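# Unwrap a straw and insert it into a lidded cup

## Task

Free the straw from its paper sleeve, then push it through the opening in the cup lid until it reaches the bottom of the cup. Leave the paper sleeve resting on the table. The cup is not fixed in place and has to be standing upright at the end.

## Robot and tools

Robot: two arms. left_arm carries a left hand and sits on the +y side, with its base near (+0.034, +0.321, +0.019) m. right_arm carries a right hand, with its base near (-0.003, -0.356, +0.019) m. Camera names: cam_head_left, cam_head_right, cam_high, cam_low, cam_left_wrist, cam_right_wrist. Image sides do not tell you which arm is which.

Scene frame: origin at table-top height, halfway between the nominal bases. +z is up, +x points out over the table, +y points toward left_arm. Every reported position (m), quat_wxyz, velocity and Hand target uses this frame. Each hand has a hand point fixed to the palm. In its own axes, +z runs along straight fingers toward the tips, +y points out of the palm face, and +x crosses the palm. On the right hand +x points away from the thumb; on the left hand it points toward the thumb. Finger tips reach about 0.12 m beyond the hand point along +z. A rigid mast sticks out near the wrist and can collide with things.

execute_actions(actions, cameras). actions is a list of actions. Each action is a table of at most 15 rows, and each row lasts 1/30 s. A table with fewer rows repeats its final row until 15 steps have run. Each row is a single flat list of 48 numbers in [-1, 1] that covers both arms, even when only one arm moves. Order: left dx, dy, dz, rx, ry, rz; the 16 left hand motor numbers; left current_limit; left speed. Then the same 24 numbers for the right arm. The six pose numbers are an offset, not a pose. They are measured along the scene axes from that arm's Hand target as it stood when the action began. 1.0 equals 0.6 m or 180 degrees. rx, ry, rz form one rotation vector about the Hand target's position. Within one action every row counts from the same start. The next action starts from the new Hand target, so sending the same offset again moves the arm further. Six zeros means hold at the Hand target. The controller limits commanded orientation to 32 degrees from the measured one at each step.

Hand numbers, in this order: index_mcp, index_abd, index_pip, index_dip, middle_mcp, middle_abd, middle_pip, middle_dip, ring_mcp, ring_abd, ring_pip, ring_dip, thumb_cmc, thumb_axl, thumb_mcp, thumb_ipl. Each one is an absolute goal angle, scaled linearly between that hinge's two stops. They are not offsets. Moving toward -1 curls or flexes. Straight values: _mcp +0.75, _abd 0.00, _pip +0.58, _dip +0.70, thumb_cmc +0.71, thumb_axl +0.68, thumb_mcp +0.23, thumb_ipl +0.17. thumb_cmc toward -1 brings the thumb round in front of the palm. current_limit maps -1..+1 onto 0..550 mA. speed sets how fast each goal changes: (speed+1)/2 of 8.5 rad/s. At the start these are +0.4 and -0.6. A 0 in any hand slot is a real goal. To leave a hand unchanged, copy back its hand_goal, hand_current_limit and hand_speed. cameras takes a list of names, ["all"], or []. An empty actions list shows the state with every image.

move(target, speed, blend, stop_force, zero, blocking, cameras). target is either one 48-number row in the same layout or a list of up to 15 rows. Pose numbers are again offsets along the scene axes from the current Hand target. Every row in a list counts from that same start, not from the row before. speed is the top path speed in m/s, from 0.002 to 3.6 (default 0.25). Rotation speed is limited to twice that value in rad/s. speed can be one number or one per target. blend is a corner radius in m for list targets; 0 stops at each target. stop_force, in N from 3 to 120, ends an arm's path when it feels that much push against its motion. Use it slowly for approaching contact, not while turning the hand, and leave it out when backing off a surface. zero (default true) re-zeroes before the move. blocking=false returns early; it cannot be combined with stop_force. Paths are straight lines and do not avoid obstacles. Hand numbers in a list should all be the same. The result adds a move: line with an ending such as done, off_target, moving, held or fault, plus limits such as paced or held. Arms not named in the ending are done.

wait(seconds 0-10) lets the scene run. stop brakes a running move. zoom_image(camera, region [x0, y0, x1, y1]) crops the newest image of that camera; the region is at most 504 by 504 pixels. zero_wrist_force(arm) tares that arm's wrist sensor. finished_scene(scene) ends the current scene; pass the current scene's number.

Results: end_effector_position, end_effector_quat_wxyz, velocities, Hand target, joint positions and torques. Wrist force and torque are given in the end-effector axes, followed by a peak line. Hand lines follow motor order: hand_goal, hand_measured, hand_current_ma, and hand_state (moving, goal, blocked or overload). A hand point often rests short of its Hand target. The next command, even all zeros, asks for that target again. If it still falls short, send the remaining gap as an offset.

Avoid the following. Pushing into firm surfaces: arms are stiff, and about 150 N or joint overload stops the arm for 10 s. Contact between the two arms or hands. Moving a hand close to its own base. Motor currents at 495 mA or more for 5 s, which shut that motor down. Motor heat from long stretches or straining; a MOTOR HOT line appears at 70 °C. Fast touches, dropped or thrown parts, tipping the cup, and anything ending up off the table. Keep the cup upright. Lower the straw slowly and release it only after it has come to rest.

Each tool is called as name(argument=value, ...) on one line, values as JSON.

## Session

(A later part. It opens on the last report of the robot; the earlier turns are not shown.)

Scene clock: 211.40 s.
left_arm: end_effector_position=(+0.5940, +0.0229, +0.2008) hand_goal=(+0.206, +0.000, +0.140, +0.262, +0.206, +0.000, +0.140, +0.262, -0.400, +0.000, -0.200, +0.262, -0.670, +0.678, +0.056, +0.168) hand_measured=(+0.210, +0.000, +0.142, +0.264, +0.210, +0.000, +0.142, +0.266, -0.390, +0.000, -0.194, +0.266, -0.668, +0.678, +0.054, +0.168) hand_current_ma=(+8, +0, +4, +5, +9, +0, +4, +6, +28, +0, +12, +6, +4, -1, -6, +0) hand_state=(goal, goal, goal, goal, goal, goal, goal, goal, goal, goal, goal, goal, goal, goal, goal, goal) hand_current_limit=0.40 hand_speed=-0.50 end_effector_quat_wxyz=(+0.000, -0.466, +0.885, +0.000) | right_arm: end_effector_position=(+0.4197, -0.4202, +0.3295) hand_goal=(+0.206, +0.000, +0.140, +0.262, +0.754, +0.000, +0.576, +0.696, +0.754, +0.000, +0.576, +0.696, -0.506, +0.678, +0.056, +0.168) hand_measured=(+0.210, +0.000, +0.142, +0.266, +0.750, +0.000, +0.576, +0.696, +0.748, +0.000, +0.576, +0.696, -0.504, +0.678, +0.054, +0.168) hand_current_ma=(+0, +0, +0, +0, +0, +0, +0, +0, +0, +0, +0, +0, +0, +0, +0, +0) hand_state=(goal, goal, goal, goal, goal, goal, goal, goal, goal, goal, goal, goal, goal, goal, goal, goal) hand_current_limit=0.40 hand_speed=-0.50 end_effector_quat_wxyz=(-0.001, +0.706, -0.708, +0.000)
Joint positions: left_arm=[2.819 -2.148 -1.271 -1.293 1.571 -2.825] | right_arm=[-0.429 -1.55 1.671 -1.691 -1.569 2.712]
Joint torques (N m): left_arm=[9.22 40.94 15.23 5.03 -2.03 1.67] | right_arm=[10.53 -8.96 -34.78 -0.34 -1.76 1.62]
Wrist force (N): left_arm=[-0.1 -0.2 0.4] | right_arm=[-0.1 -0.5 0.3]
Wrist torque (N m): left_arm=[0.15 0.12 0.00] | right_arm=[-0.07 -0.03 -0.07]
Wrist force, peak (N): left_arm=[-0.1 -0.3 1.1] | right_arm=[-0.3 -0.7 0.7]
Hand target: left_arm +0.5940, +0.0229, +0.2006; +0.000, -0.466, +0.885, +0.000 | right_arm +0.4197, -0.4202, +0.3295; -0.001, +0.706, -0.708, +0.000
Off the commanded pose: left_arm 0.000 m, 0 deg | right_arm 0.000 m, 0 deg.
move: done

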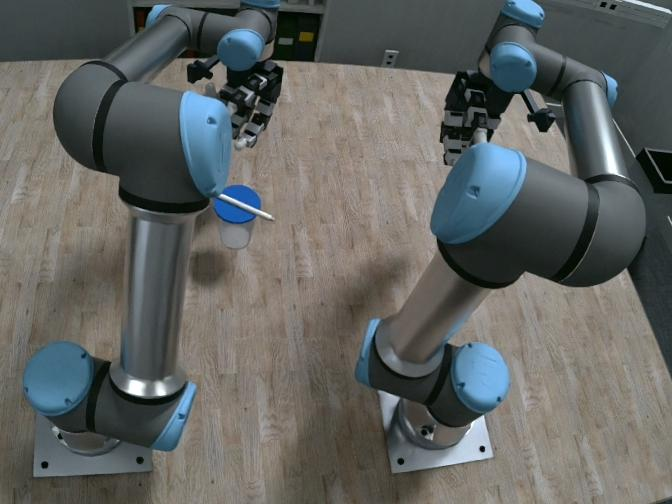

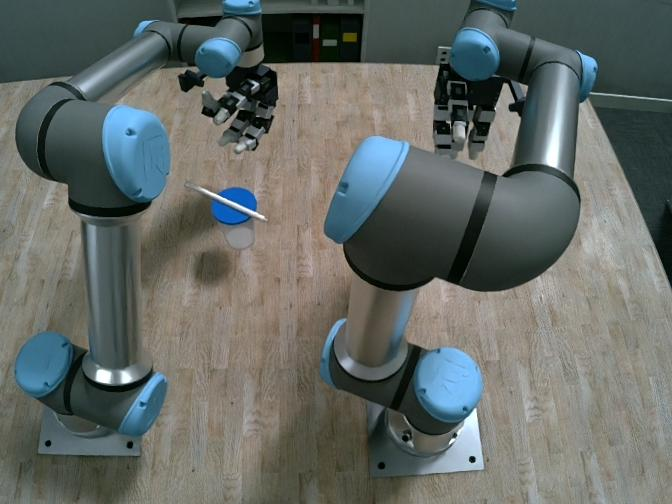

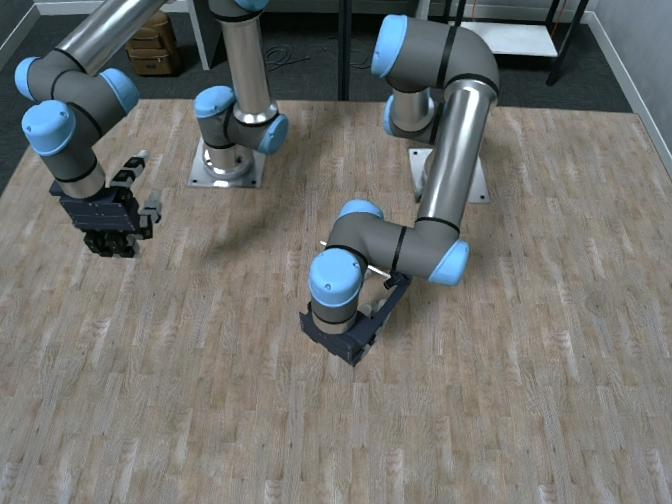

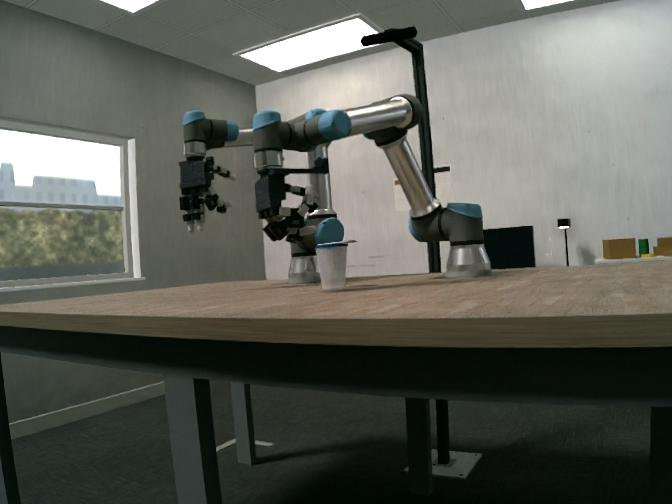

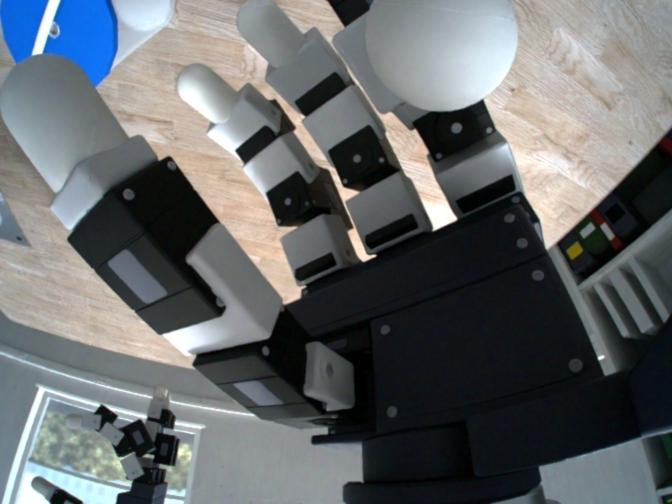

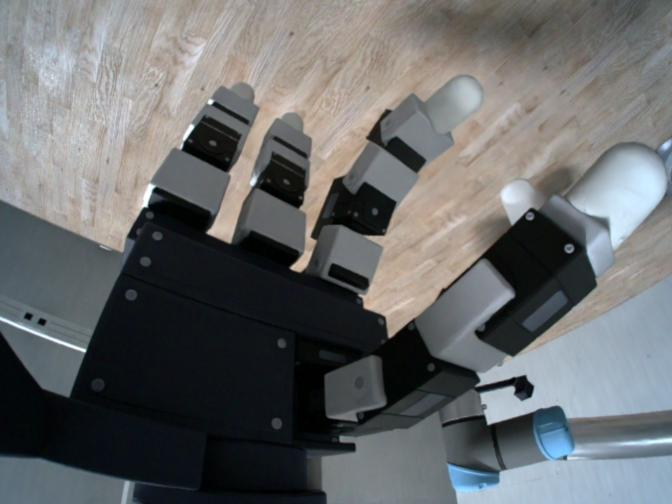

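move(target=[-0.0733,0.0485,-0.151,0,0,0, 0.205,0,0.139,0.261,0.205,0,0.139,0.261,-0.4,0,-0.2,0.261,-0.67,0.678,0.056,0.168,0.4,-0.5, 0,0,0,0,0,0, 0.205,0,0.139,0.261,0.754,0,0.576,0.696,0.754,0,0.576,0.696,-0.507,0.678,0.056,0.168,0.4,-0.5], speed=0.15, cameras=["cam_head_left","cam_head_right","cam_high","cam_low","cam_left_wrist"])

zoom_image(camera="cam_low", region=[240, 180, 400, 300])

zoom_image(camera="cam_head_right", region=[160, 100, 300, 265])

zoom_image(camera="cam_left_wrist", region=[0, 0, 280, 210])

Scene clock: 228.57 s.
left_arm: end_effector_position=(+0.5501, +0.0520, +0.1101) hand_goal=(+0.206, +0.000, +0.140, +0.262, +0.206, +0.000, +0.140, +0.262, -0.400, +0.000, -0.200, +0.262, -0.670, +0.678, +0.056, +0.168) hand_measured=(+0.210, +0.000, +0.142, +0.264, +0.210, +0.000, +0.142, +0.266, -0.390, +0.000, -0.194, +0.266, -0.668, +0.678, +0.054, +0.168) hand_current_ma=(+8, +0, +4, +5, +9, +0, +4, +6, +28, +0, +12, +6, +4, -1, -6, +0) hand_state=(goal, goal, goal, goal, goal, goal, goal, goal, goal, goal, goal, goal, goal, goal, goal, goal) hand_current_limit=0.40 hand_speed=-0.50 end_effector_quat_wxyz=(+0.000, -0.466, +0.885, +0.000) | right_arm: end_effector_position=(+0.4197, -0.4202, +0.3295) hand_goal=(+0.206, +0.000, +0.140, +0.262, +0.754, +0.000, +0.576, +0.696, +0.754, +0.000, +0.576, +0.696, -0.506, +0.678, +0.056, +0.168) hand_measured=(+0.210, +0.000, +0.142, +0.266, +0.750, +0.000, +0.576, +0.696, +0.748, +0.000, +0.576, +0.696, -0.504, +0.678, +0.054, +0.168) hand_current_ma=(+0, +0, +0, +0, +0, +0, +0, +0, +0, +0, +0, +0, +0, +0, +0, +0) hand_state=(goal, goal, goal, goal, goal, goal, goal, goal, goal, goal, goal, goal, goal, goal, goal, goal) hand_current_limit=0.40 hand_speed=-0.50 end_effector_quat_wxyz=(-0.001, +0.706, -0.708, +0.000)
Joint positions: left_arm=[2.843 -2.118 -1.572 -1.021 1.571 -2.802] | right_arm=[-0.429 -1.55 1.671 -1.691 -1.569 2.712]
Joint torques (N m): left_arm=[10.88 53.95 10.37 5.09 -1.88 1.95] | right_arm=[10.9 -9.92 -34.69 -0.35 -1.66 1.55]
Wrist force (N): left_arm=[0.0 -0.3 0.2] | right_arm=[-0.1 -0.2 0.5]
Wrist torque (N m): left_arm=[0.16 0.08 0.02] | right_arm=[-0.04 -0.02 -0.06]
Wrist force, peak (N): left_arm=[-0.1 -0.7 -0.4] | right_arm=[0.2 -0.4 1.0]
Hand target: left_arm +0.5501, +0.0520, +0.1100; +0.000, -0.466, +0.885, +0.000 | right_arm +0.4197, -0.4202, +0.3295; -0.001, +0.706, -0.708, +0.000
Off the commanded pose: left_arm 0.000 m, 0 deg | right_arm 0.000 m, 0 deg.
move: done
Images, in order (width x height): cam_head_left 672x504, cam_head_right 672x504, cam_high 672x504, cam_low 672x504, cam_left_wrist 672x504.

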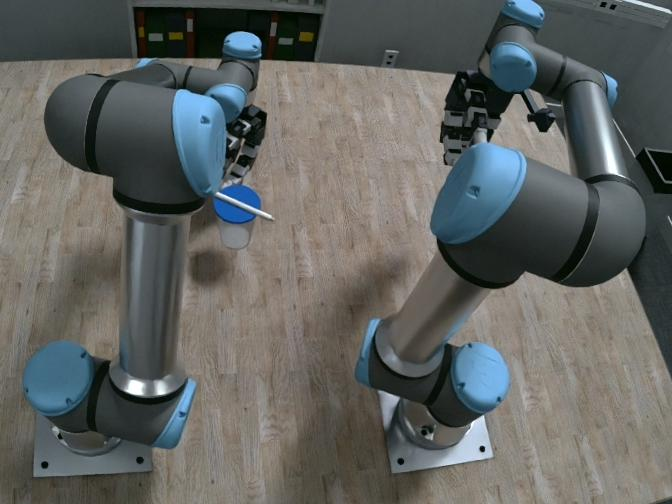

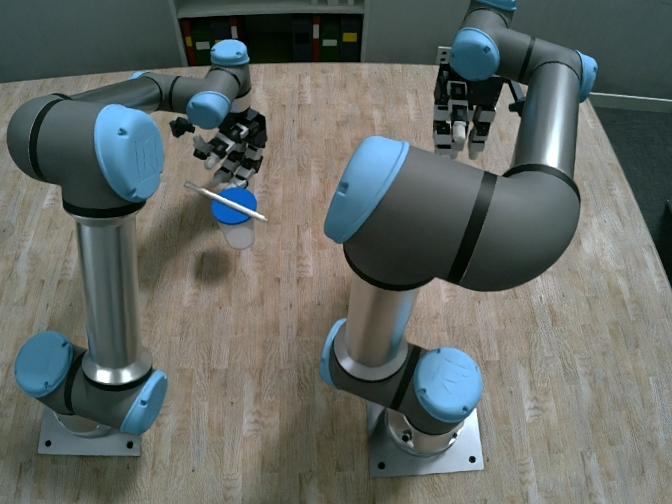

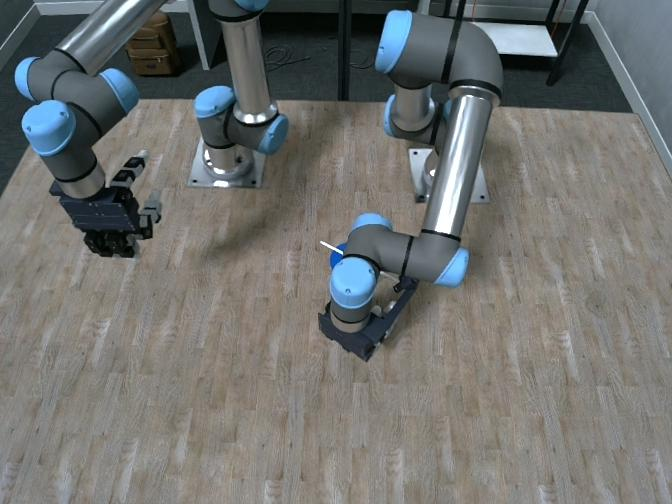

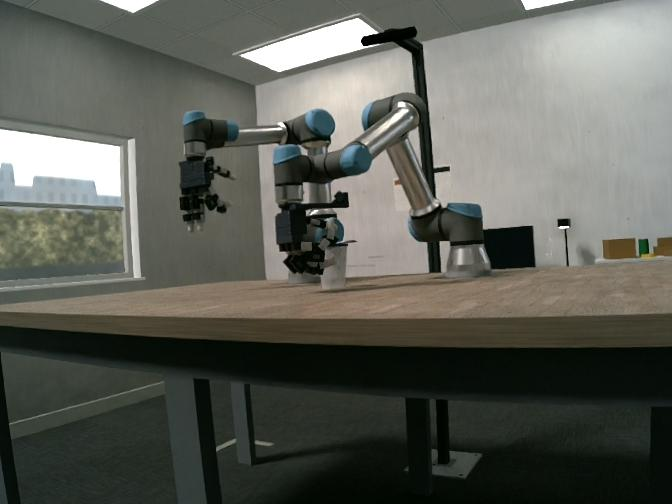

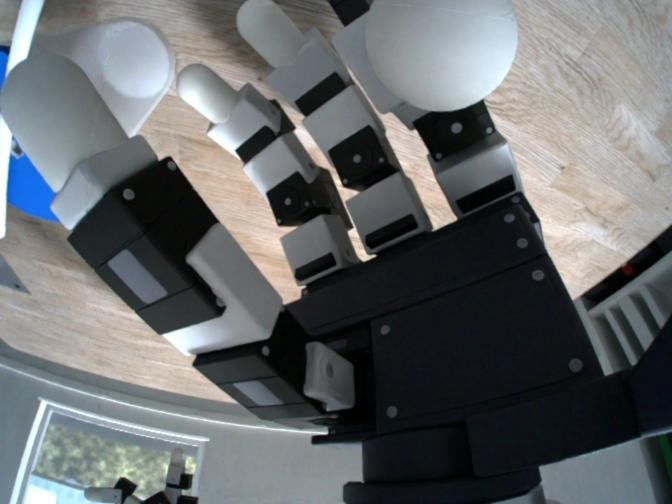

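Scaled by 3.150 from the camera's 672x504 image, which has a finer 960x720 frame.

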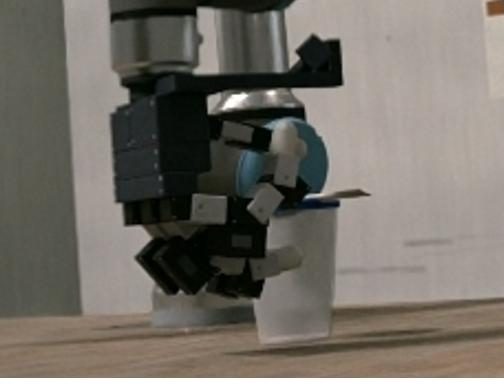

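Scaled by 3.055 from the camera's 672x504 image, which has a finer 960x720 frame.

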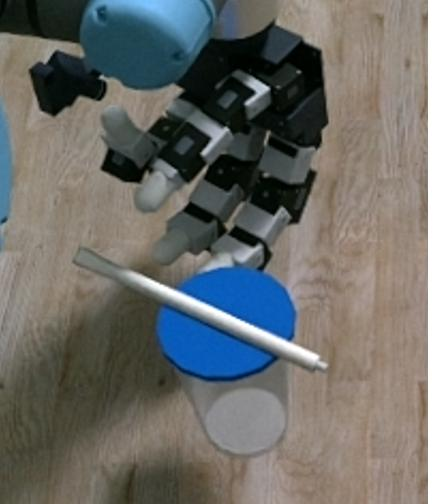

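Scaled by 1.800 from the camera's 672x504 image, which has a finer 960x720 frame.

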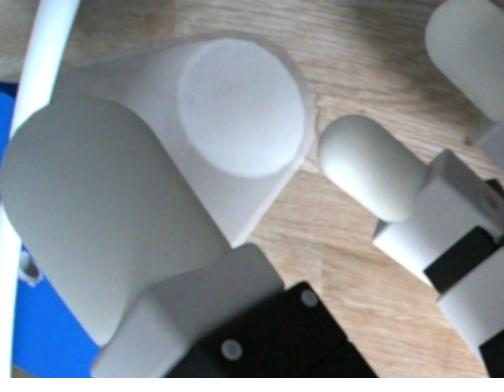

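move(target=[[0.0113,0.0165,0,0,0,0, 0.205,0,0.139,0.261,0.205,0,0.139,0.261,-0.4,0,-0.2,0.261,-0.67,0.678,0.056,0.168,0.4,-0.5, 0,0,0,0,0,0, 0.205,0,0.139,0.261,0.754,0,0.576,0.696,0.754,0,0.576,0.696,-0.507,0.678,0.056,0.168,0.4,-0.5],[-0.0505,0.0588,0,0,0,0, 0.205,0,0.139,0.261,0.205,0,0.139,0.261,-0.4,0,-0.2,0.261,-0.67,0.678,0.056,0.168,0.4,-0.5, 0,0,0,0,0,0, 0.205,0,0.139,0.261,0.754,0,0.576,0.696,0.754,0,0.576,0.696,-0.507,0.678,0.056,0.168,0.4,-0.5]], speed=0.1, blend=[0.005,0], cameras=["cam_head_right","cam_high","cam_low","cam_left_wrist"])

zoom_image(camera="cam_low", region=[240, 180, 400, 300])

zoom_image(camera="cam_head_right", region=[160, 100, 300, 265])

zoom_image(camera="cam_left_wrist", region=[0, 0, 280, 210])

Scene clock: 239.67 s.
left_arm: end_effector_position=(+0.5198, +0.0873, +0.1100) hand_goal=(+0.206, +0.000, +0.140, +0.262, +0.206, +0.000, +0.140, +0.262, -0.400, +0.000, -0.200, +0.262, -0.670, +0.678, +0.056, +0.168) hand_measured=(+0.210, +0.000, +0.142, +0.264, +0.210, +0.000, +0.142, +0.266, -0.390, +0.000, -0.194, +0.266, -0.668, +0.678, +0.054, +0.168) hand_current_ma=(+8, +0, +4, +5, +9, +0, +4, +6, +28, +0, +12, +6, +4, -1, -6, +0) hand_state=(goal, goal, goal, goal, goal, goal, goal, goal, goal, goal, goal, goal, goal, goal, goal, goal) hand_current_limit=0.40 hand_speed=-0.50 end_effector_quat_wxyz=(+0.000, -0.466, +0.885, +0.000) | right_arm: end_effector_position=(+0.4197, -0.4202, +0.3295) hand_goal=(+0.206, +0.000, +0.140, +0.262, +0.754, +0.000, +0.576, +0.696, +0.754, +0.000, +0.576, +0.696, -0.506, +0.678, +0.056, +0.168) hand_measured=(+0.210, +0.000, +0.142, +0.266, +0.750, +0.000, +0.576, +0.696, +0.748, +0.000, +0.576, +0.696, -0.504, +0.678, +0.054, +0.168) hand_current_ma=(+0, +0, +0, +0, +0, +0, +0, +0, +0, +0, +0, +0, +0, +0, +0, +0) hand_state=(goal, goal, goal, goal, goal, goal, goal, goal, goal, goal, goal, goal, goal, goal, goal, goal) hand_current_limit=0.40 hand_speed=-0.50 end_effector_quat_wxyz=(-0.001, +0.706, -0.708, +0.000)
Joint positions: left_arm=[2.885 -2.032 -1.712 -0.967 1.571 -2.759] | right_arm=[-0.429 -1.55 1.671 -1.691 -1.569 2.712]
Joint torques (N m): left_arm=[9.49 50.93 11.69 5.25 -1.68 1.97] | right_arm=[10.75 -9.37 -34.75 -0.34 -1.7 1.7]
Wrist force (N): left_arm=[0.0 -0.3 -0.1] | right_arm=[-0.3 -0.4 0.6]
Wrist torque (N m): left_arm=[0.17 0.08 0.02] | right_arm=[-0.08 0.00 -0.09]
Wrist force, peak (N): left_arm=[-0.2 -0.6 0.1] | right_arm=[-0.3 -0.3 1.0]
Hand target: left_arm +0.5198, +0.0873, +0.1100; +0.000, -0.466, +0.885, +0.000 | right_arm +0.4197, -0.4202, +0.3295; -0.001, +0.706, -0.708, +0.000
Off the commanded pose: left_arm 0.000 m, 0 deg | right_arm 0.000 m, 0 deg.
move: done
Images, in order (width x height): cam_head_right 672x504, cam_high 672x504, cam_low 672x504, cam_left_wrist 672x504.

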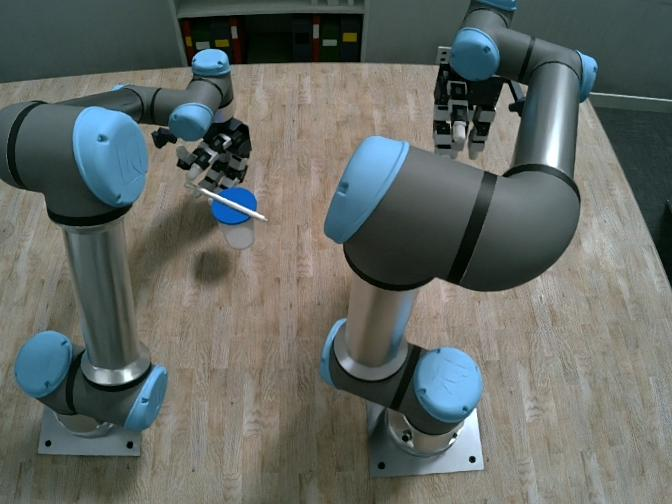

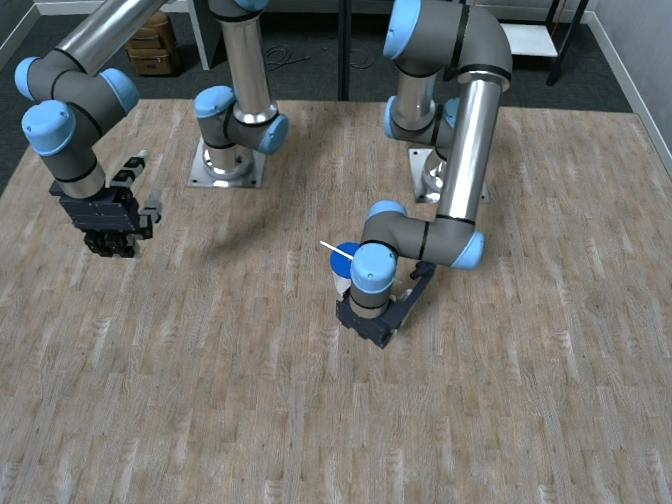

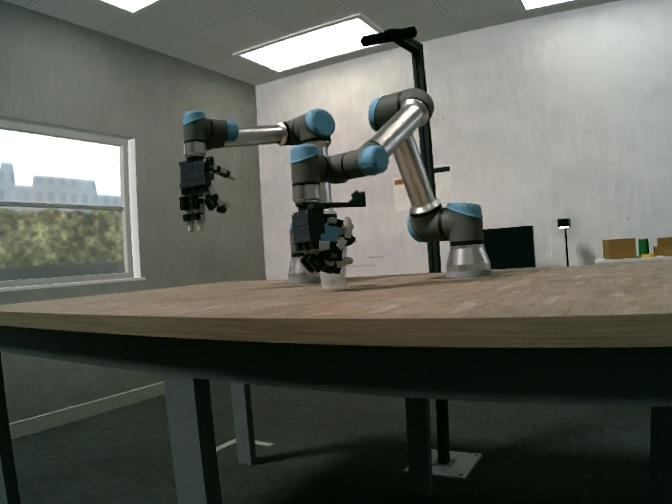

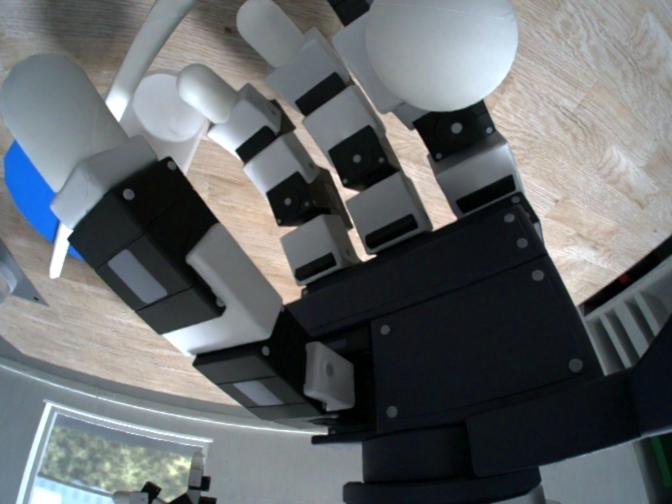

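Scaled by 3.150 from the camera's 672x504 image, which has a finer 960x720 frame.

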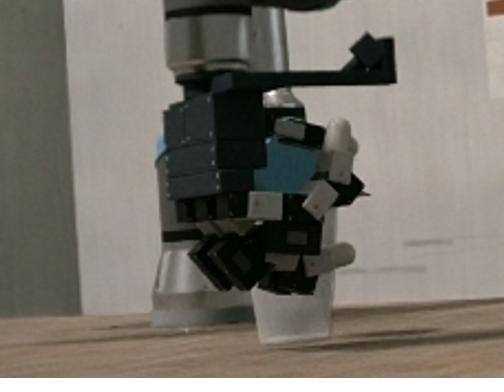

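Scaled by 3.055 from the camera's 672x504 image, which has a finer 960x720 frame.

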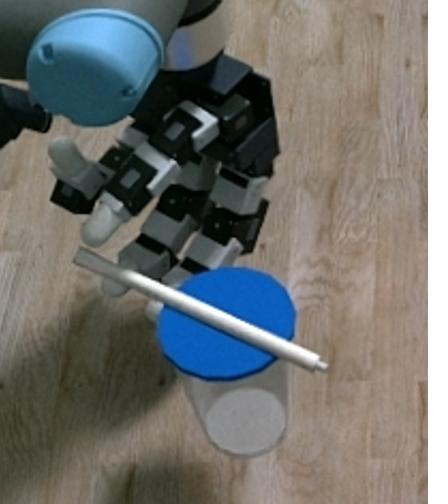

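Scaled by 1.800 from the camera's 672x504 image, which has a finer 960x720 frame.

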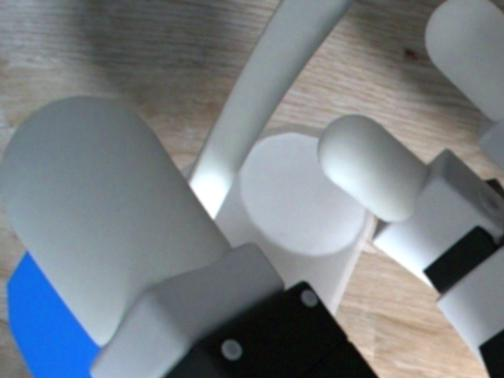

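move(target=[-0.0235,0.0039,0,0,0,0, 0.205,0,0.139,0.261,0.205,0,0.139,0.261,-0.4,0,-0.2,0.261,-0.67,0.678,0.056,0.168,0.4,-0.5, 0,0,0,0,0,0, 0.205,0,0.139,0.261,0.754,0,0.576,0.696,0.754,0,0.576,0.696,-0.507,0.678,0.056,0.168,0.4,-0.5], speed=0.08, cameras=["cam_head_right","cam_high","cam_low","cam_left_wrist"])

zoom_image(camera="cam_low", region=[290, 200, 390, 300])

zoom_image(camera="cam_head_right", region=[160, 130, 280, 250])

zoom_image(camera="cam_left_wrist", region=[0, 0, 280, 210])

Scene clock: 251.17 s.
left_arm: end_effector_position=(+0.5058, +0.0896, +0.1100) hand_goal=(+0.206, +0.000, +0.140, +0.262, +0.206, +0.000, +0.140, +0.262, -0.400, +0.000, -0.200, +0.262, -0.670, +0.678, +0.056, +0.168) hand_measured=(+0.210, +0.000, +0.142, +0.264, +0.210, +0.000, +0.142, +0.266, -0.390, +0.000, -0.194, +0.266, -0.668, +0.678, +0.054, +0.168) hand_current_ma=(+8, +0, +4, +5, +9, +0, +4, +6, +28, +0, +12, +6, +4, -1, -6, +0) hand_state=(goal, goal, goal, goal, goal, goal, goal, goal, goal, goal, goal, goal, goal, goal, goal, goal) hand_current_limit=0.40 hand_speed=-0.50 end_effector_quat_wxyz=(+0.000, -0.466, +0.885, +0.000) | right_arm: end_effector_position=(+0.4197, -0.4202, +0.3295) hand_goal=(+0.206, +0.000, +0.140, +0.262, +0.754, +0.000, +0.576, +0.696, +0.754, +0.000, +0.576, +0.696, -0.506, +0.678, +0.056, +0.168) hand_measured=(+0.210, +0.000, +0.142, +0.266, +0.750, +0.000, +0.576, +0.696, +0.748, +0.000, +0.576, +0.696, -0.504, +0.678, +0.054, +0.168) hand_current_ma=(+0, +0, +0, +0, +0, +0, +0, +0, +0, +0, +0, +0, +0, +0, +0, +0) hand_state=(goal, goal, goal, goal, goal, goal, goal, goal, goal, goal, goal, goal, goal, goal, goal, goal) hand_current_limit=0.40 hand_speed=-0.50 end_effector_quat_wxyz=(-0.001, +0.706, -0.708, +0.000)
Joint positions: left_arm=[2.884 -2.005 -1.755 -0.952 1.571 -2.76] | right_arm=[-0.429 -1.55 1.671 -1.691 -1.569 2.712]
Joint torques (N m): left_arm=[-9.56 48.71 11.19 4.9 -0.86 -1.99] | right_arm=[10.78 -9.66 -34.5 -0.28 -1.75 1.63]
Wrist force (N): left_arm=[-0.1 -0.3 0.0] | right_arm=[-0.1 -0.4 0.4]
Wrist torque (N m): left_arm=[0.16 0.09 0.10] | right_arm=[-0.06 -0.02 -0.07]
Wrist force, peak (N): left_arm=[0.0 -0.4 0.4] | right_arm=[-0.1 -0.4 1.0]
Hand target: left_arm +0.5057, +0.0897, +0.1100; +0.000, -0.466, +0.885, +0.000 | right_arm +0.4197, -0.4202, +0.3295; -0.001, +0.706, -0.708, +0.000
Off the commanded pose: left_arm 0.000 m, 0 deg | right_arm 0.000 m, 0 deg.
move: done
Images, in order (width x height): cam_head_right 672x504, cam_high 672x504, cam_low 672x504, cam_left_wrist 672x504.

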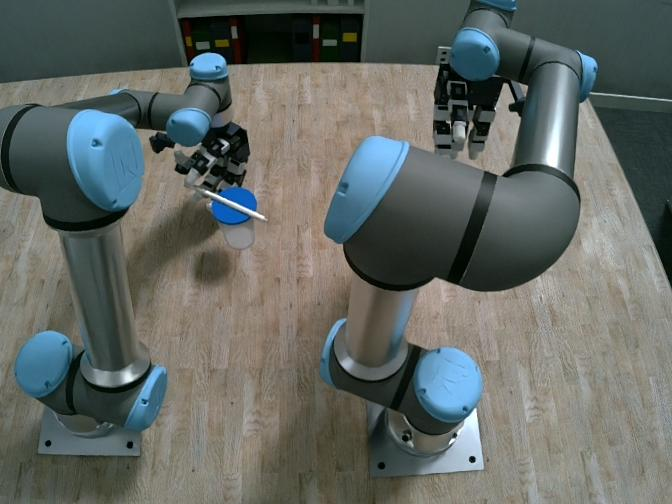

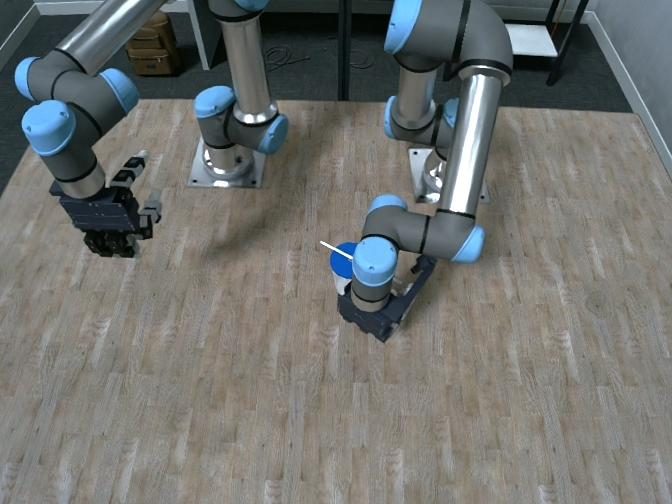

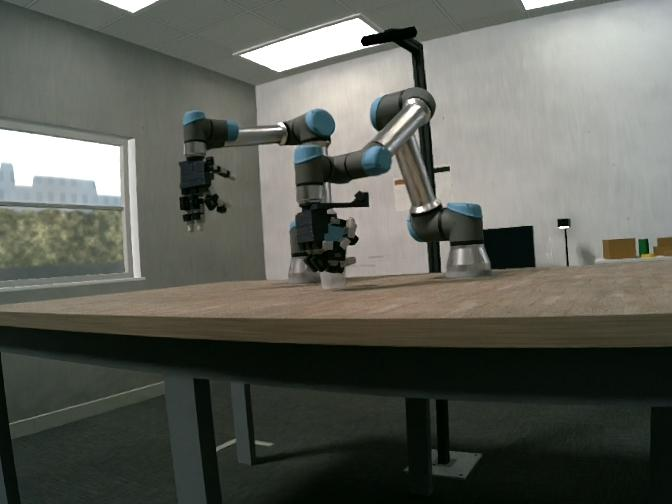

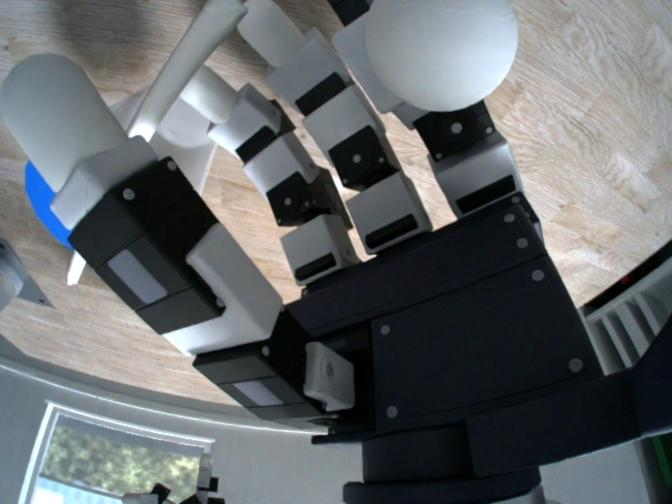

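Scaled by 5.040 from the camera's 672x504 image, which has a finer 960x720 frame.

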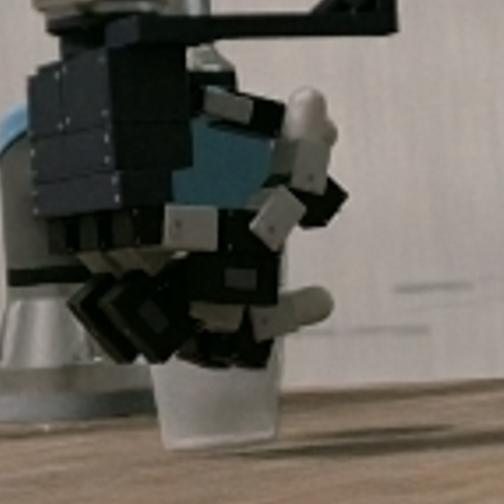

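Scaled by 4.200 from the camera's 672x504 image, which has a finer 960x720 frame.

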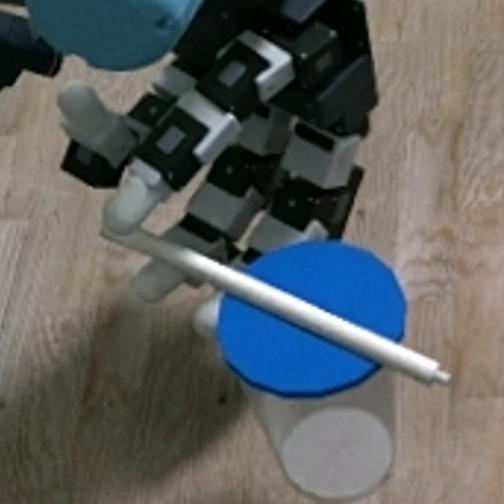

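Scaled by 1.800 from the camera's 672x504 image, which has a finer 960x720 frame.

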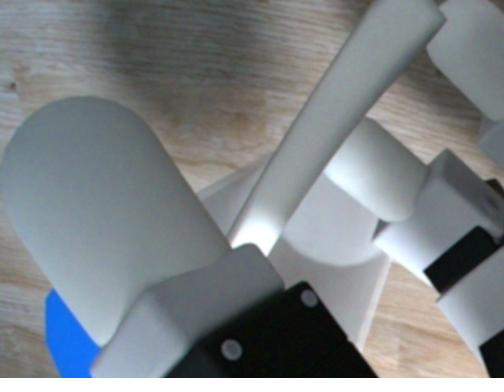

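move(target=[[-0.0094,-0.01375,0,0,0,0, 0.205,0,0.139,0.261,0.205,0,0.139,0.261,-0.4,0,-0.2,0.261,-0.67,0.678,0.056,0.168,0.2,-0.8, 0,0,0,0,0,0, 0.205,0,0.139,0.261,0.754,0,0.576,0.696,0.754,0,0.576,0.696,-0.507,0.678,0.056,0.168,0.4,-0.5],[-0.0094,-0.01375,0,0,0,0, 0.0137,0,0.139,0.261,0.0137,0,0.139,0.261,-0.4,0,-0.2,0.261,-0.67,0.678,0.056,0.168,0.2,-0.8, 0,0,0,0,0,0, 0.205,0,0.139,0.261,0.754,0,0.576,0.696,0.754,0,0.576,0.696,-0.507,0.678,0.056,0.168,0.4,-0.5]], speed=0.08, cameras=["cam_head_right","cam_high","cam_low","cam_left_wrist"])

zoom_image(camera="cam_low", region=[290, 200, 390, 300])

zoom_image(camera="cam_head_right", region=[160, 130, 280, 250])

zoom_image(camera="cam_left_wrist", region=[0, 0, 280, 210])

Scene clock: 271.53 s.
left_arm: end_effector_position=(+0.5000, +0.0814, +0.1100) hand_goal=(+0.014, +0.000, +0.140, +0.262, +0.014, +0.000, +0.140, +0.262, -0.400, +0.000, -0.200, +0.262, -0.670, +0.678, +0.056, +0.168) hand_measured=(+0.032, +0.000, +0.142, +0.264, +0.032, +0.000, +0.142, +0.266, -0.390, +0.000, -0.194, +0.266, -0.668, +0.678, +0.054, +0.168) hand_current_ma=(+49, +0, +4, +5, +51, +0, +4, +6, +28, +0, +12, +6, +4, -1, -6, +0) hand_state=(goal, goal, goal, goal, goal, goal, goal, goal, goal, goal, goal, goal, goal, goal, goal, goal) hand_current_limit=0.20 hand_speed=-0.80 end_effector_quat_wxyz=(+0.000, -0.466, +0.885, +0.000) | right_arm: end_effector_position=(+0.4197, -0.4202, +0.3295) hand_goal=(+0.206, +0.000, +0.140, +0.262, +0.754, +0.000, +0.576, +0.696, +0.754, +0.000, +0.576, +0.696, -0.506, +0.678, +0.056, +0.168) hand_measured=(+0.210, +0.000, +0.142, +0.266, +0.750, +0.000, +0.576, +0.696, +0.748, +0.000, +0.576, +0.696, -0.504, +0.678, +0.054, +0.168) hand_current_ma=(+0, +0, +0, +0, +0, +0, +0, +0, +0, +0, +0, +0, +0, +0, +0, +0) hand_state=(goal, goal, goal, goal, goal, goal, goal, goal, goal, goal, goal, goal, goal, goal, goal, goal) hand_current_limit=0.40 hand_speed=-0.50 end_effector_quat_wxyz=(-0.001, +0.706, -0.708, +0.000)
Joint positions: left_arm=[2.868 -2.002 -1.76 -0.95 1.571 -2.776] | right_arm=[-0.429 -1.55 1.671 -1.691 -1.569 2.712]
Joint torques (N m): left_arm=[-9.23 48.12 11.08 5.04 -0.86 -2.15] | right_arm=[10.46 -9.14 -34.66 -0.34 -1.66 1.53]
Wrist force (N): left_arm=[0.1 -0.3 0.1] | right_arm=[-0.2 -0.3 0.6]
Wrist torque (N m): left_arm=[0.17 0.07 0.13] | right_arm=[-0.07 -0.02 -0.08]
Wrist force, peak (N): left_arm=[-0.1 -0.6 -0.1] | right_arm=[-0.2 -0.6 0.9]
Hand target: left_arm +0.5000, +0.0814, +0.1100; +0.000, -0.466, +0.885, +0.000 | right_arm +0.4197, -0.4202, +0.3295; -0.001, +0.706, -0.708, +0.000
Off the commanded pose: left_arm 0.000 m, 0 deg | right_arm 0.000 m, 0 deg.
move: done
Images, in order (width x height): cam_head_right 672x504, cam_high 672x504, cam_low 672x504, cam_left_wrist 672x504.

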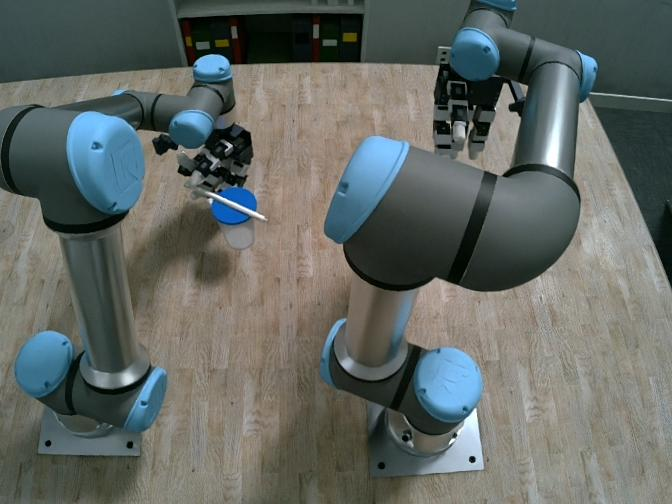

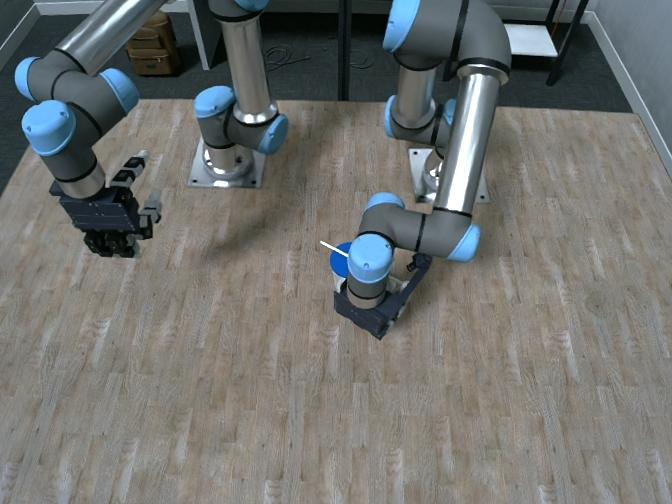

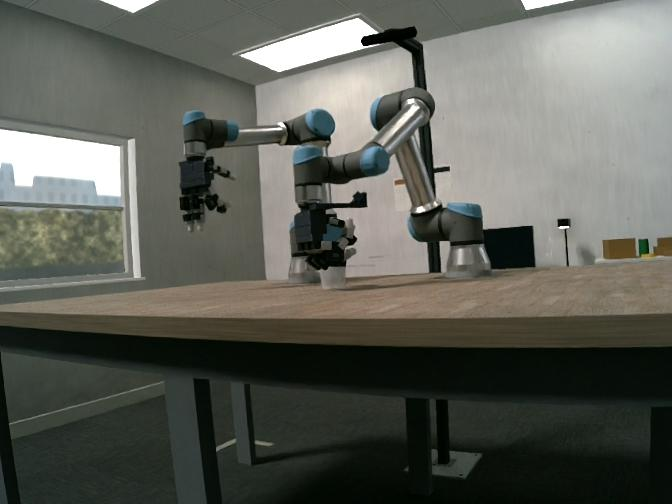

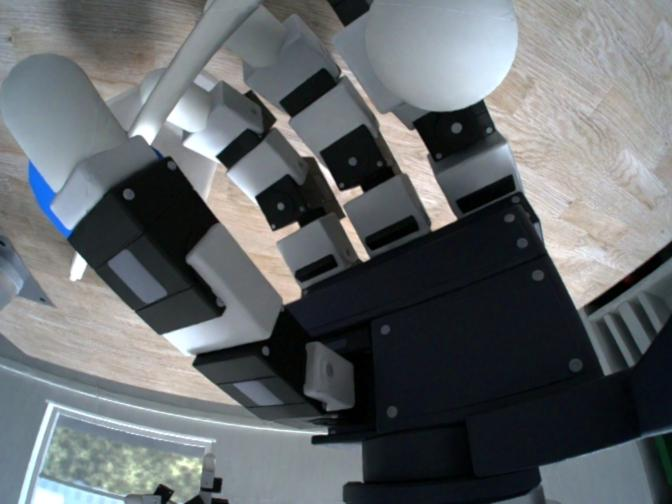

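Scaled by 5.040 from the camera's 672x504 image, which has a finer 960x720 frame.

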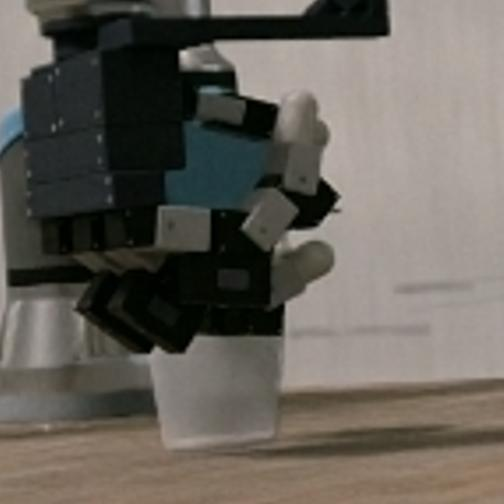

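Scaled by 4.200 from the camera's 672x504 image, which has a finer 960x720 frame.

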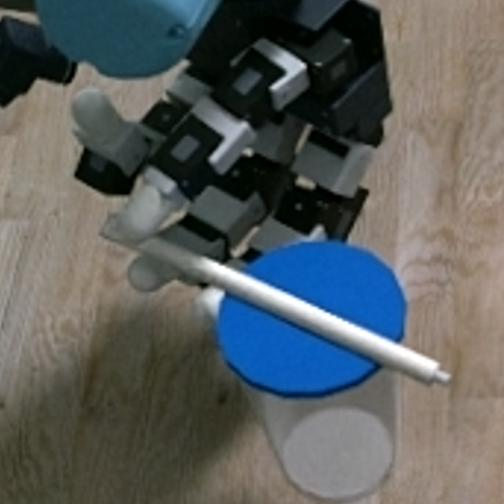

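Scaled by 1.800 from the camera's 672x504 image, which has a finer 960x720 frame.

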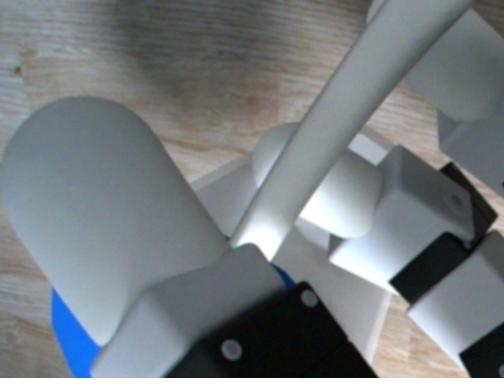

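move(target=[0,0,0,0,0,0, -0.206,0,0.139,0.261,-0.206,0,0.139,0.261,-0.4,0,-0.2,0.261,-0.67,0.678,-0.3,0.168,0.2,-0.88, 0,0,0,0,0,0, 0.205,0,0.139,0.261,0.754,0,0.576,0.696,0.754,0,0.576,0.696,-0.507,0.678,0.056,0.168,0.4,-0.5], cameras=["cam_head_right","cam_low","cam_left_wrist"])

zoom_image(camera="cam_low", region=[290, 200, 390, 300])

zoom_image(camera="cam_head_right", region=[160, 130, 280, 250])

zoom_image(camera="cam_left_wrist", region=[0, 0, 280, 210])

Scene clock: 276.97 s.
left_arm: end_effector_position=(+0.5000, +0.0814, +0.1100) hand_goal=(-0.206, +0.000, +0.140, +0.262, -0.206, +0.000, +0.140, +0.262, -0.400, +0.000, -0.200, +0.262, -0.670, +0.678, -0.300, +0.168) hand_measured=(-0.158, +0.000, +0.148, +0.264, -0.186, +0.000, +0.142, +0.266, -0.390, +0.000, -0.194, +0.266, -0.668, +0.678, -0.274, +0.172) hand_current_ma=(+174, -1, +17, +5, +61, +0, +4, +6, +28, +0, +12, +6, +4, -1, +103, +11) hand_state=(blocked, goal, goal, goal, blocked, goal, goal, goal, goal, goal, goal, goal, goal, goal, blocked, goal) hand_current_limit=0.20 hand_speed=-0.88 end_effector_quat_wxyz=(+0.000, -0.466, +0.885, +0.000) | right_arm: end_effector_position=(+0.4197, -0.4202, +0.3295) hand_goal=(+0.206, +0.000, +0.140, +0.262, +0.754, +0.000, +0.576, +0.696, +0.754, +0.000, +0.576, +0.696, -0.506, +0.678, +0.056, +0.168) hand_measured=(+0.210, +0.000, +0.142, +0.266, +0.750, +0.000, +0.576, +0.696, +0.748, +0.000, +0.576, +0.696, -0.504, +0.678, +0.054, +0.168) hand_current_ma=(+0, +0, +0, +0, +0, +0, +0, +0, +0, +0, +0, +0, +0, +0, +0, +0) hand_state=(goal, goal, goal, goal, goal, goal, goal, goal, goal, goal, goal, goal, goal, goal, goal, goal) hand_current_limit=0.40 hand_speed=-0.50 end_effector_quat_wxyz=(-0.001, +0.706, -0.708, +0.000)
Joint positions: left_arm=[2.868 -2.002 -1.76 -0.95 1.571 -2.776] | right_arm=[-0.429 -1.55 1.671 -1.691 -1.569 2.712]
Joint torques (N m): left_arm=[-8.48 47.54 11.8 4.83 -0.07 -1.82] | right_arm=[10.25 -9.58 -34.66 -0.45 -1.71 1.61]
Wrist force (N): left_arm=[0.1 -0.4 0.8] | right_arm=[0.0 -0.4 0.4]
Wrist torque (N m): left_arm=[0.18 0.04 0.13] | right_arm=[-0.06 -0.03 -0.07]
Wrist force, peak (N): left_arm=[0.3 -0.1 1.4] | right_arm=[-0.2 -0.7 0.9]
Hand target: left_arm +0.5000, +0.0814, +0.1100; +0.000, -0.466, +0.885, +0.000 | right_arm +0.4197, -0.4202, +0.3295; -0.001, +0.706, -0.708, +0.000
Off the commanded pose: left_arm 0.000 m, 0 deg | right_arm 0.000 m, 0 deg.
move: done
Images, in order (width x height): cam_head_right 672x504, cam_low 672x504, cam_left_wrist 672x504.

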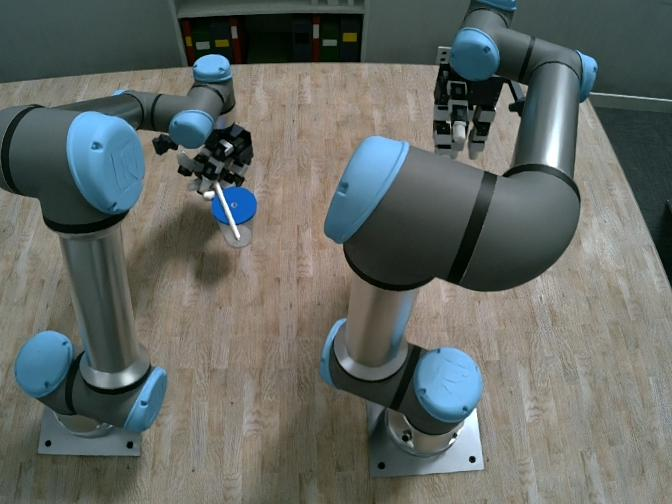

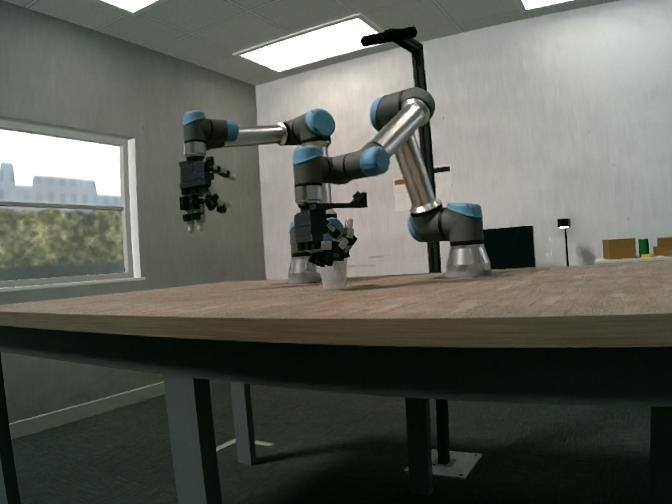

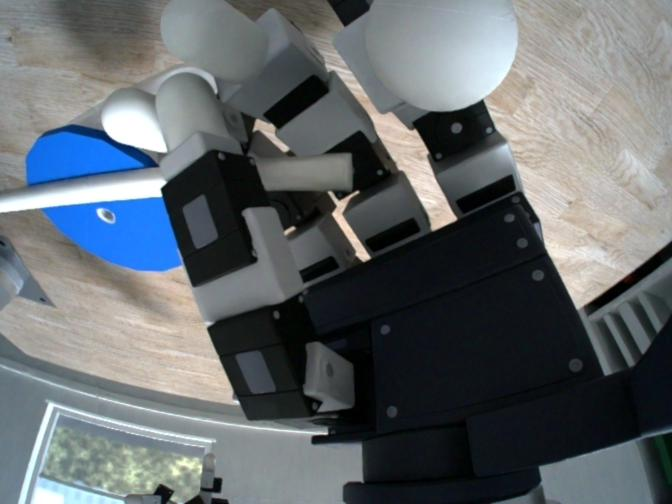

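Scaled by 5.040 from the camera's 672x504 image, which has a finer 960x720 frame.

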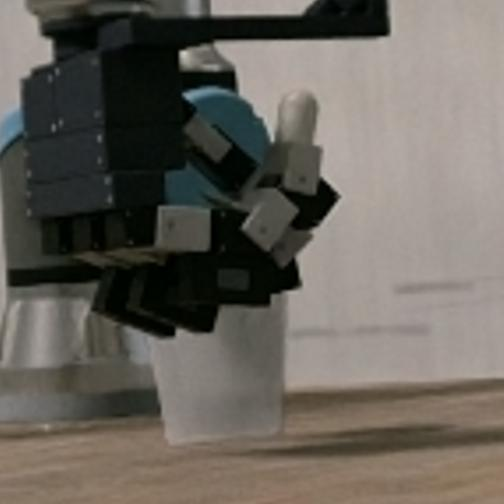

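Scaled by 4.200 from the camera's 672x504 image, which has a finer 960x720 frame.

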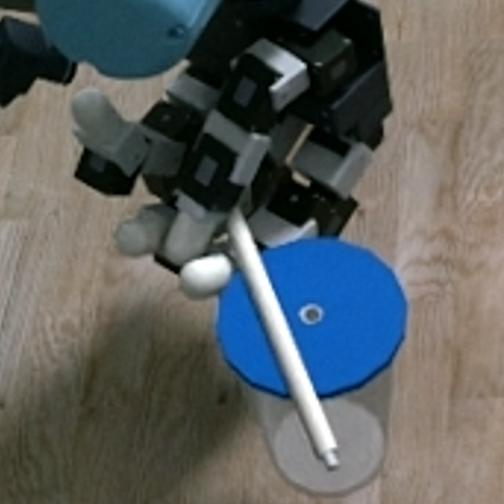

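Scaled by 1.800 from the camera's 672x504 image, which has a finer 960x720 frame.

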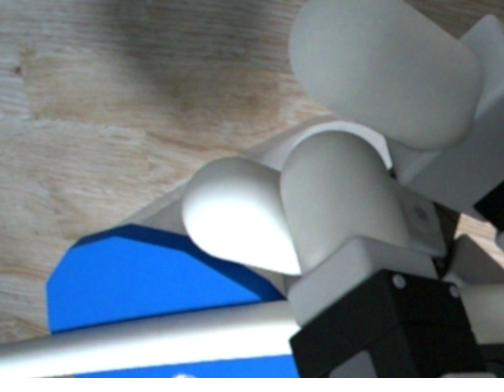

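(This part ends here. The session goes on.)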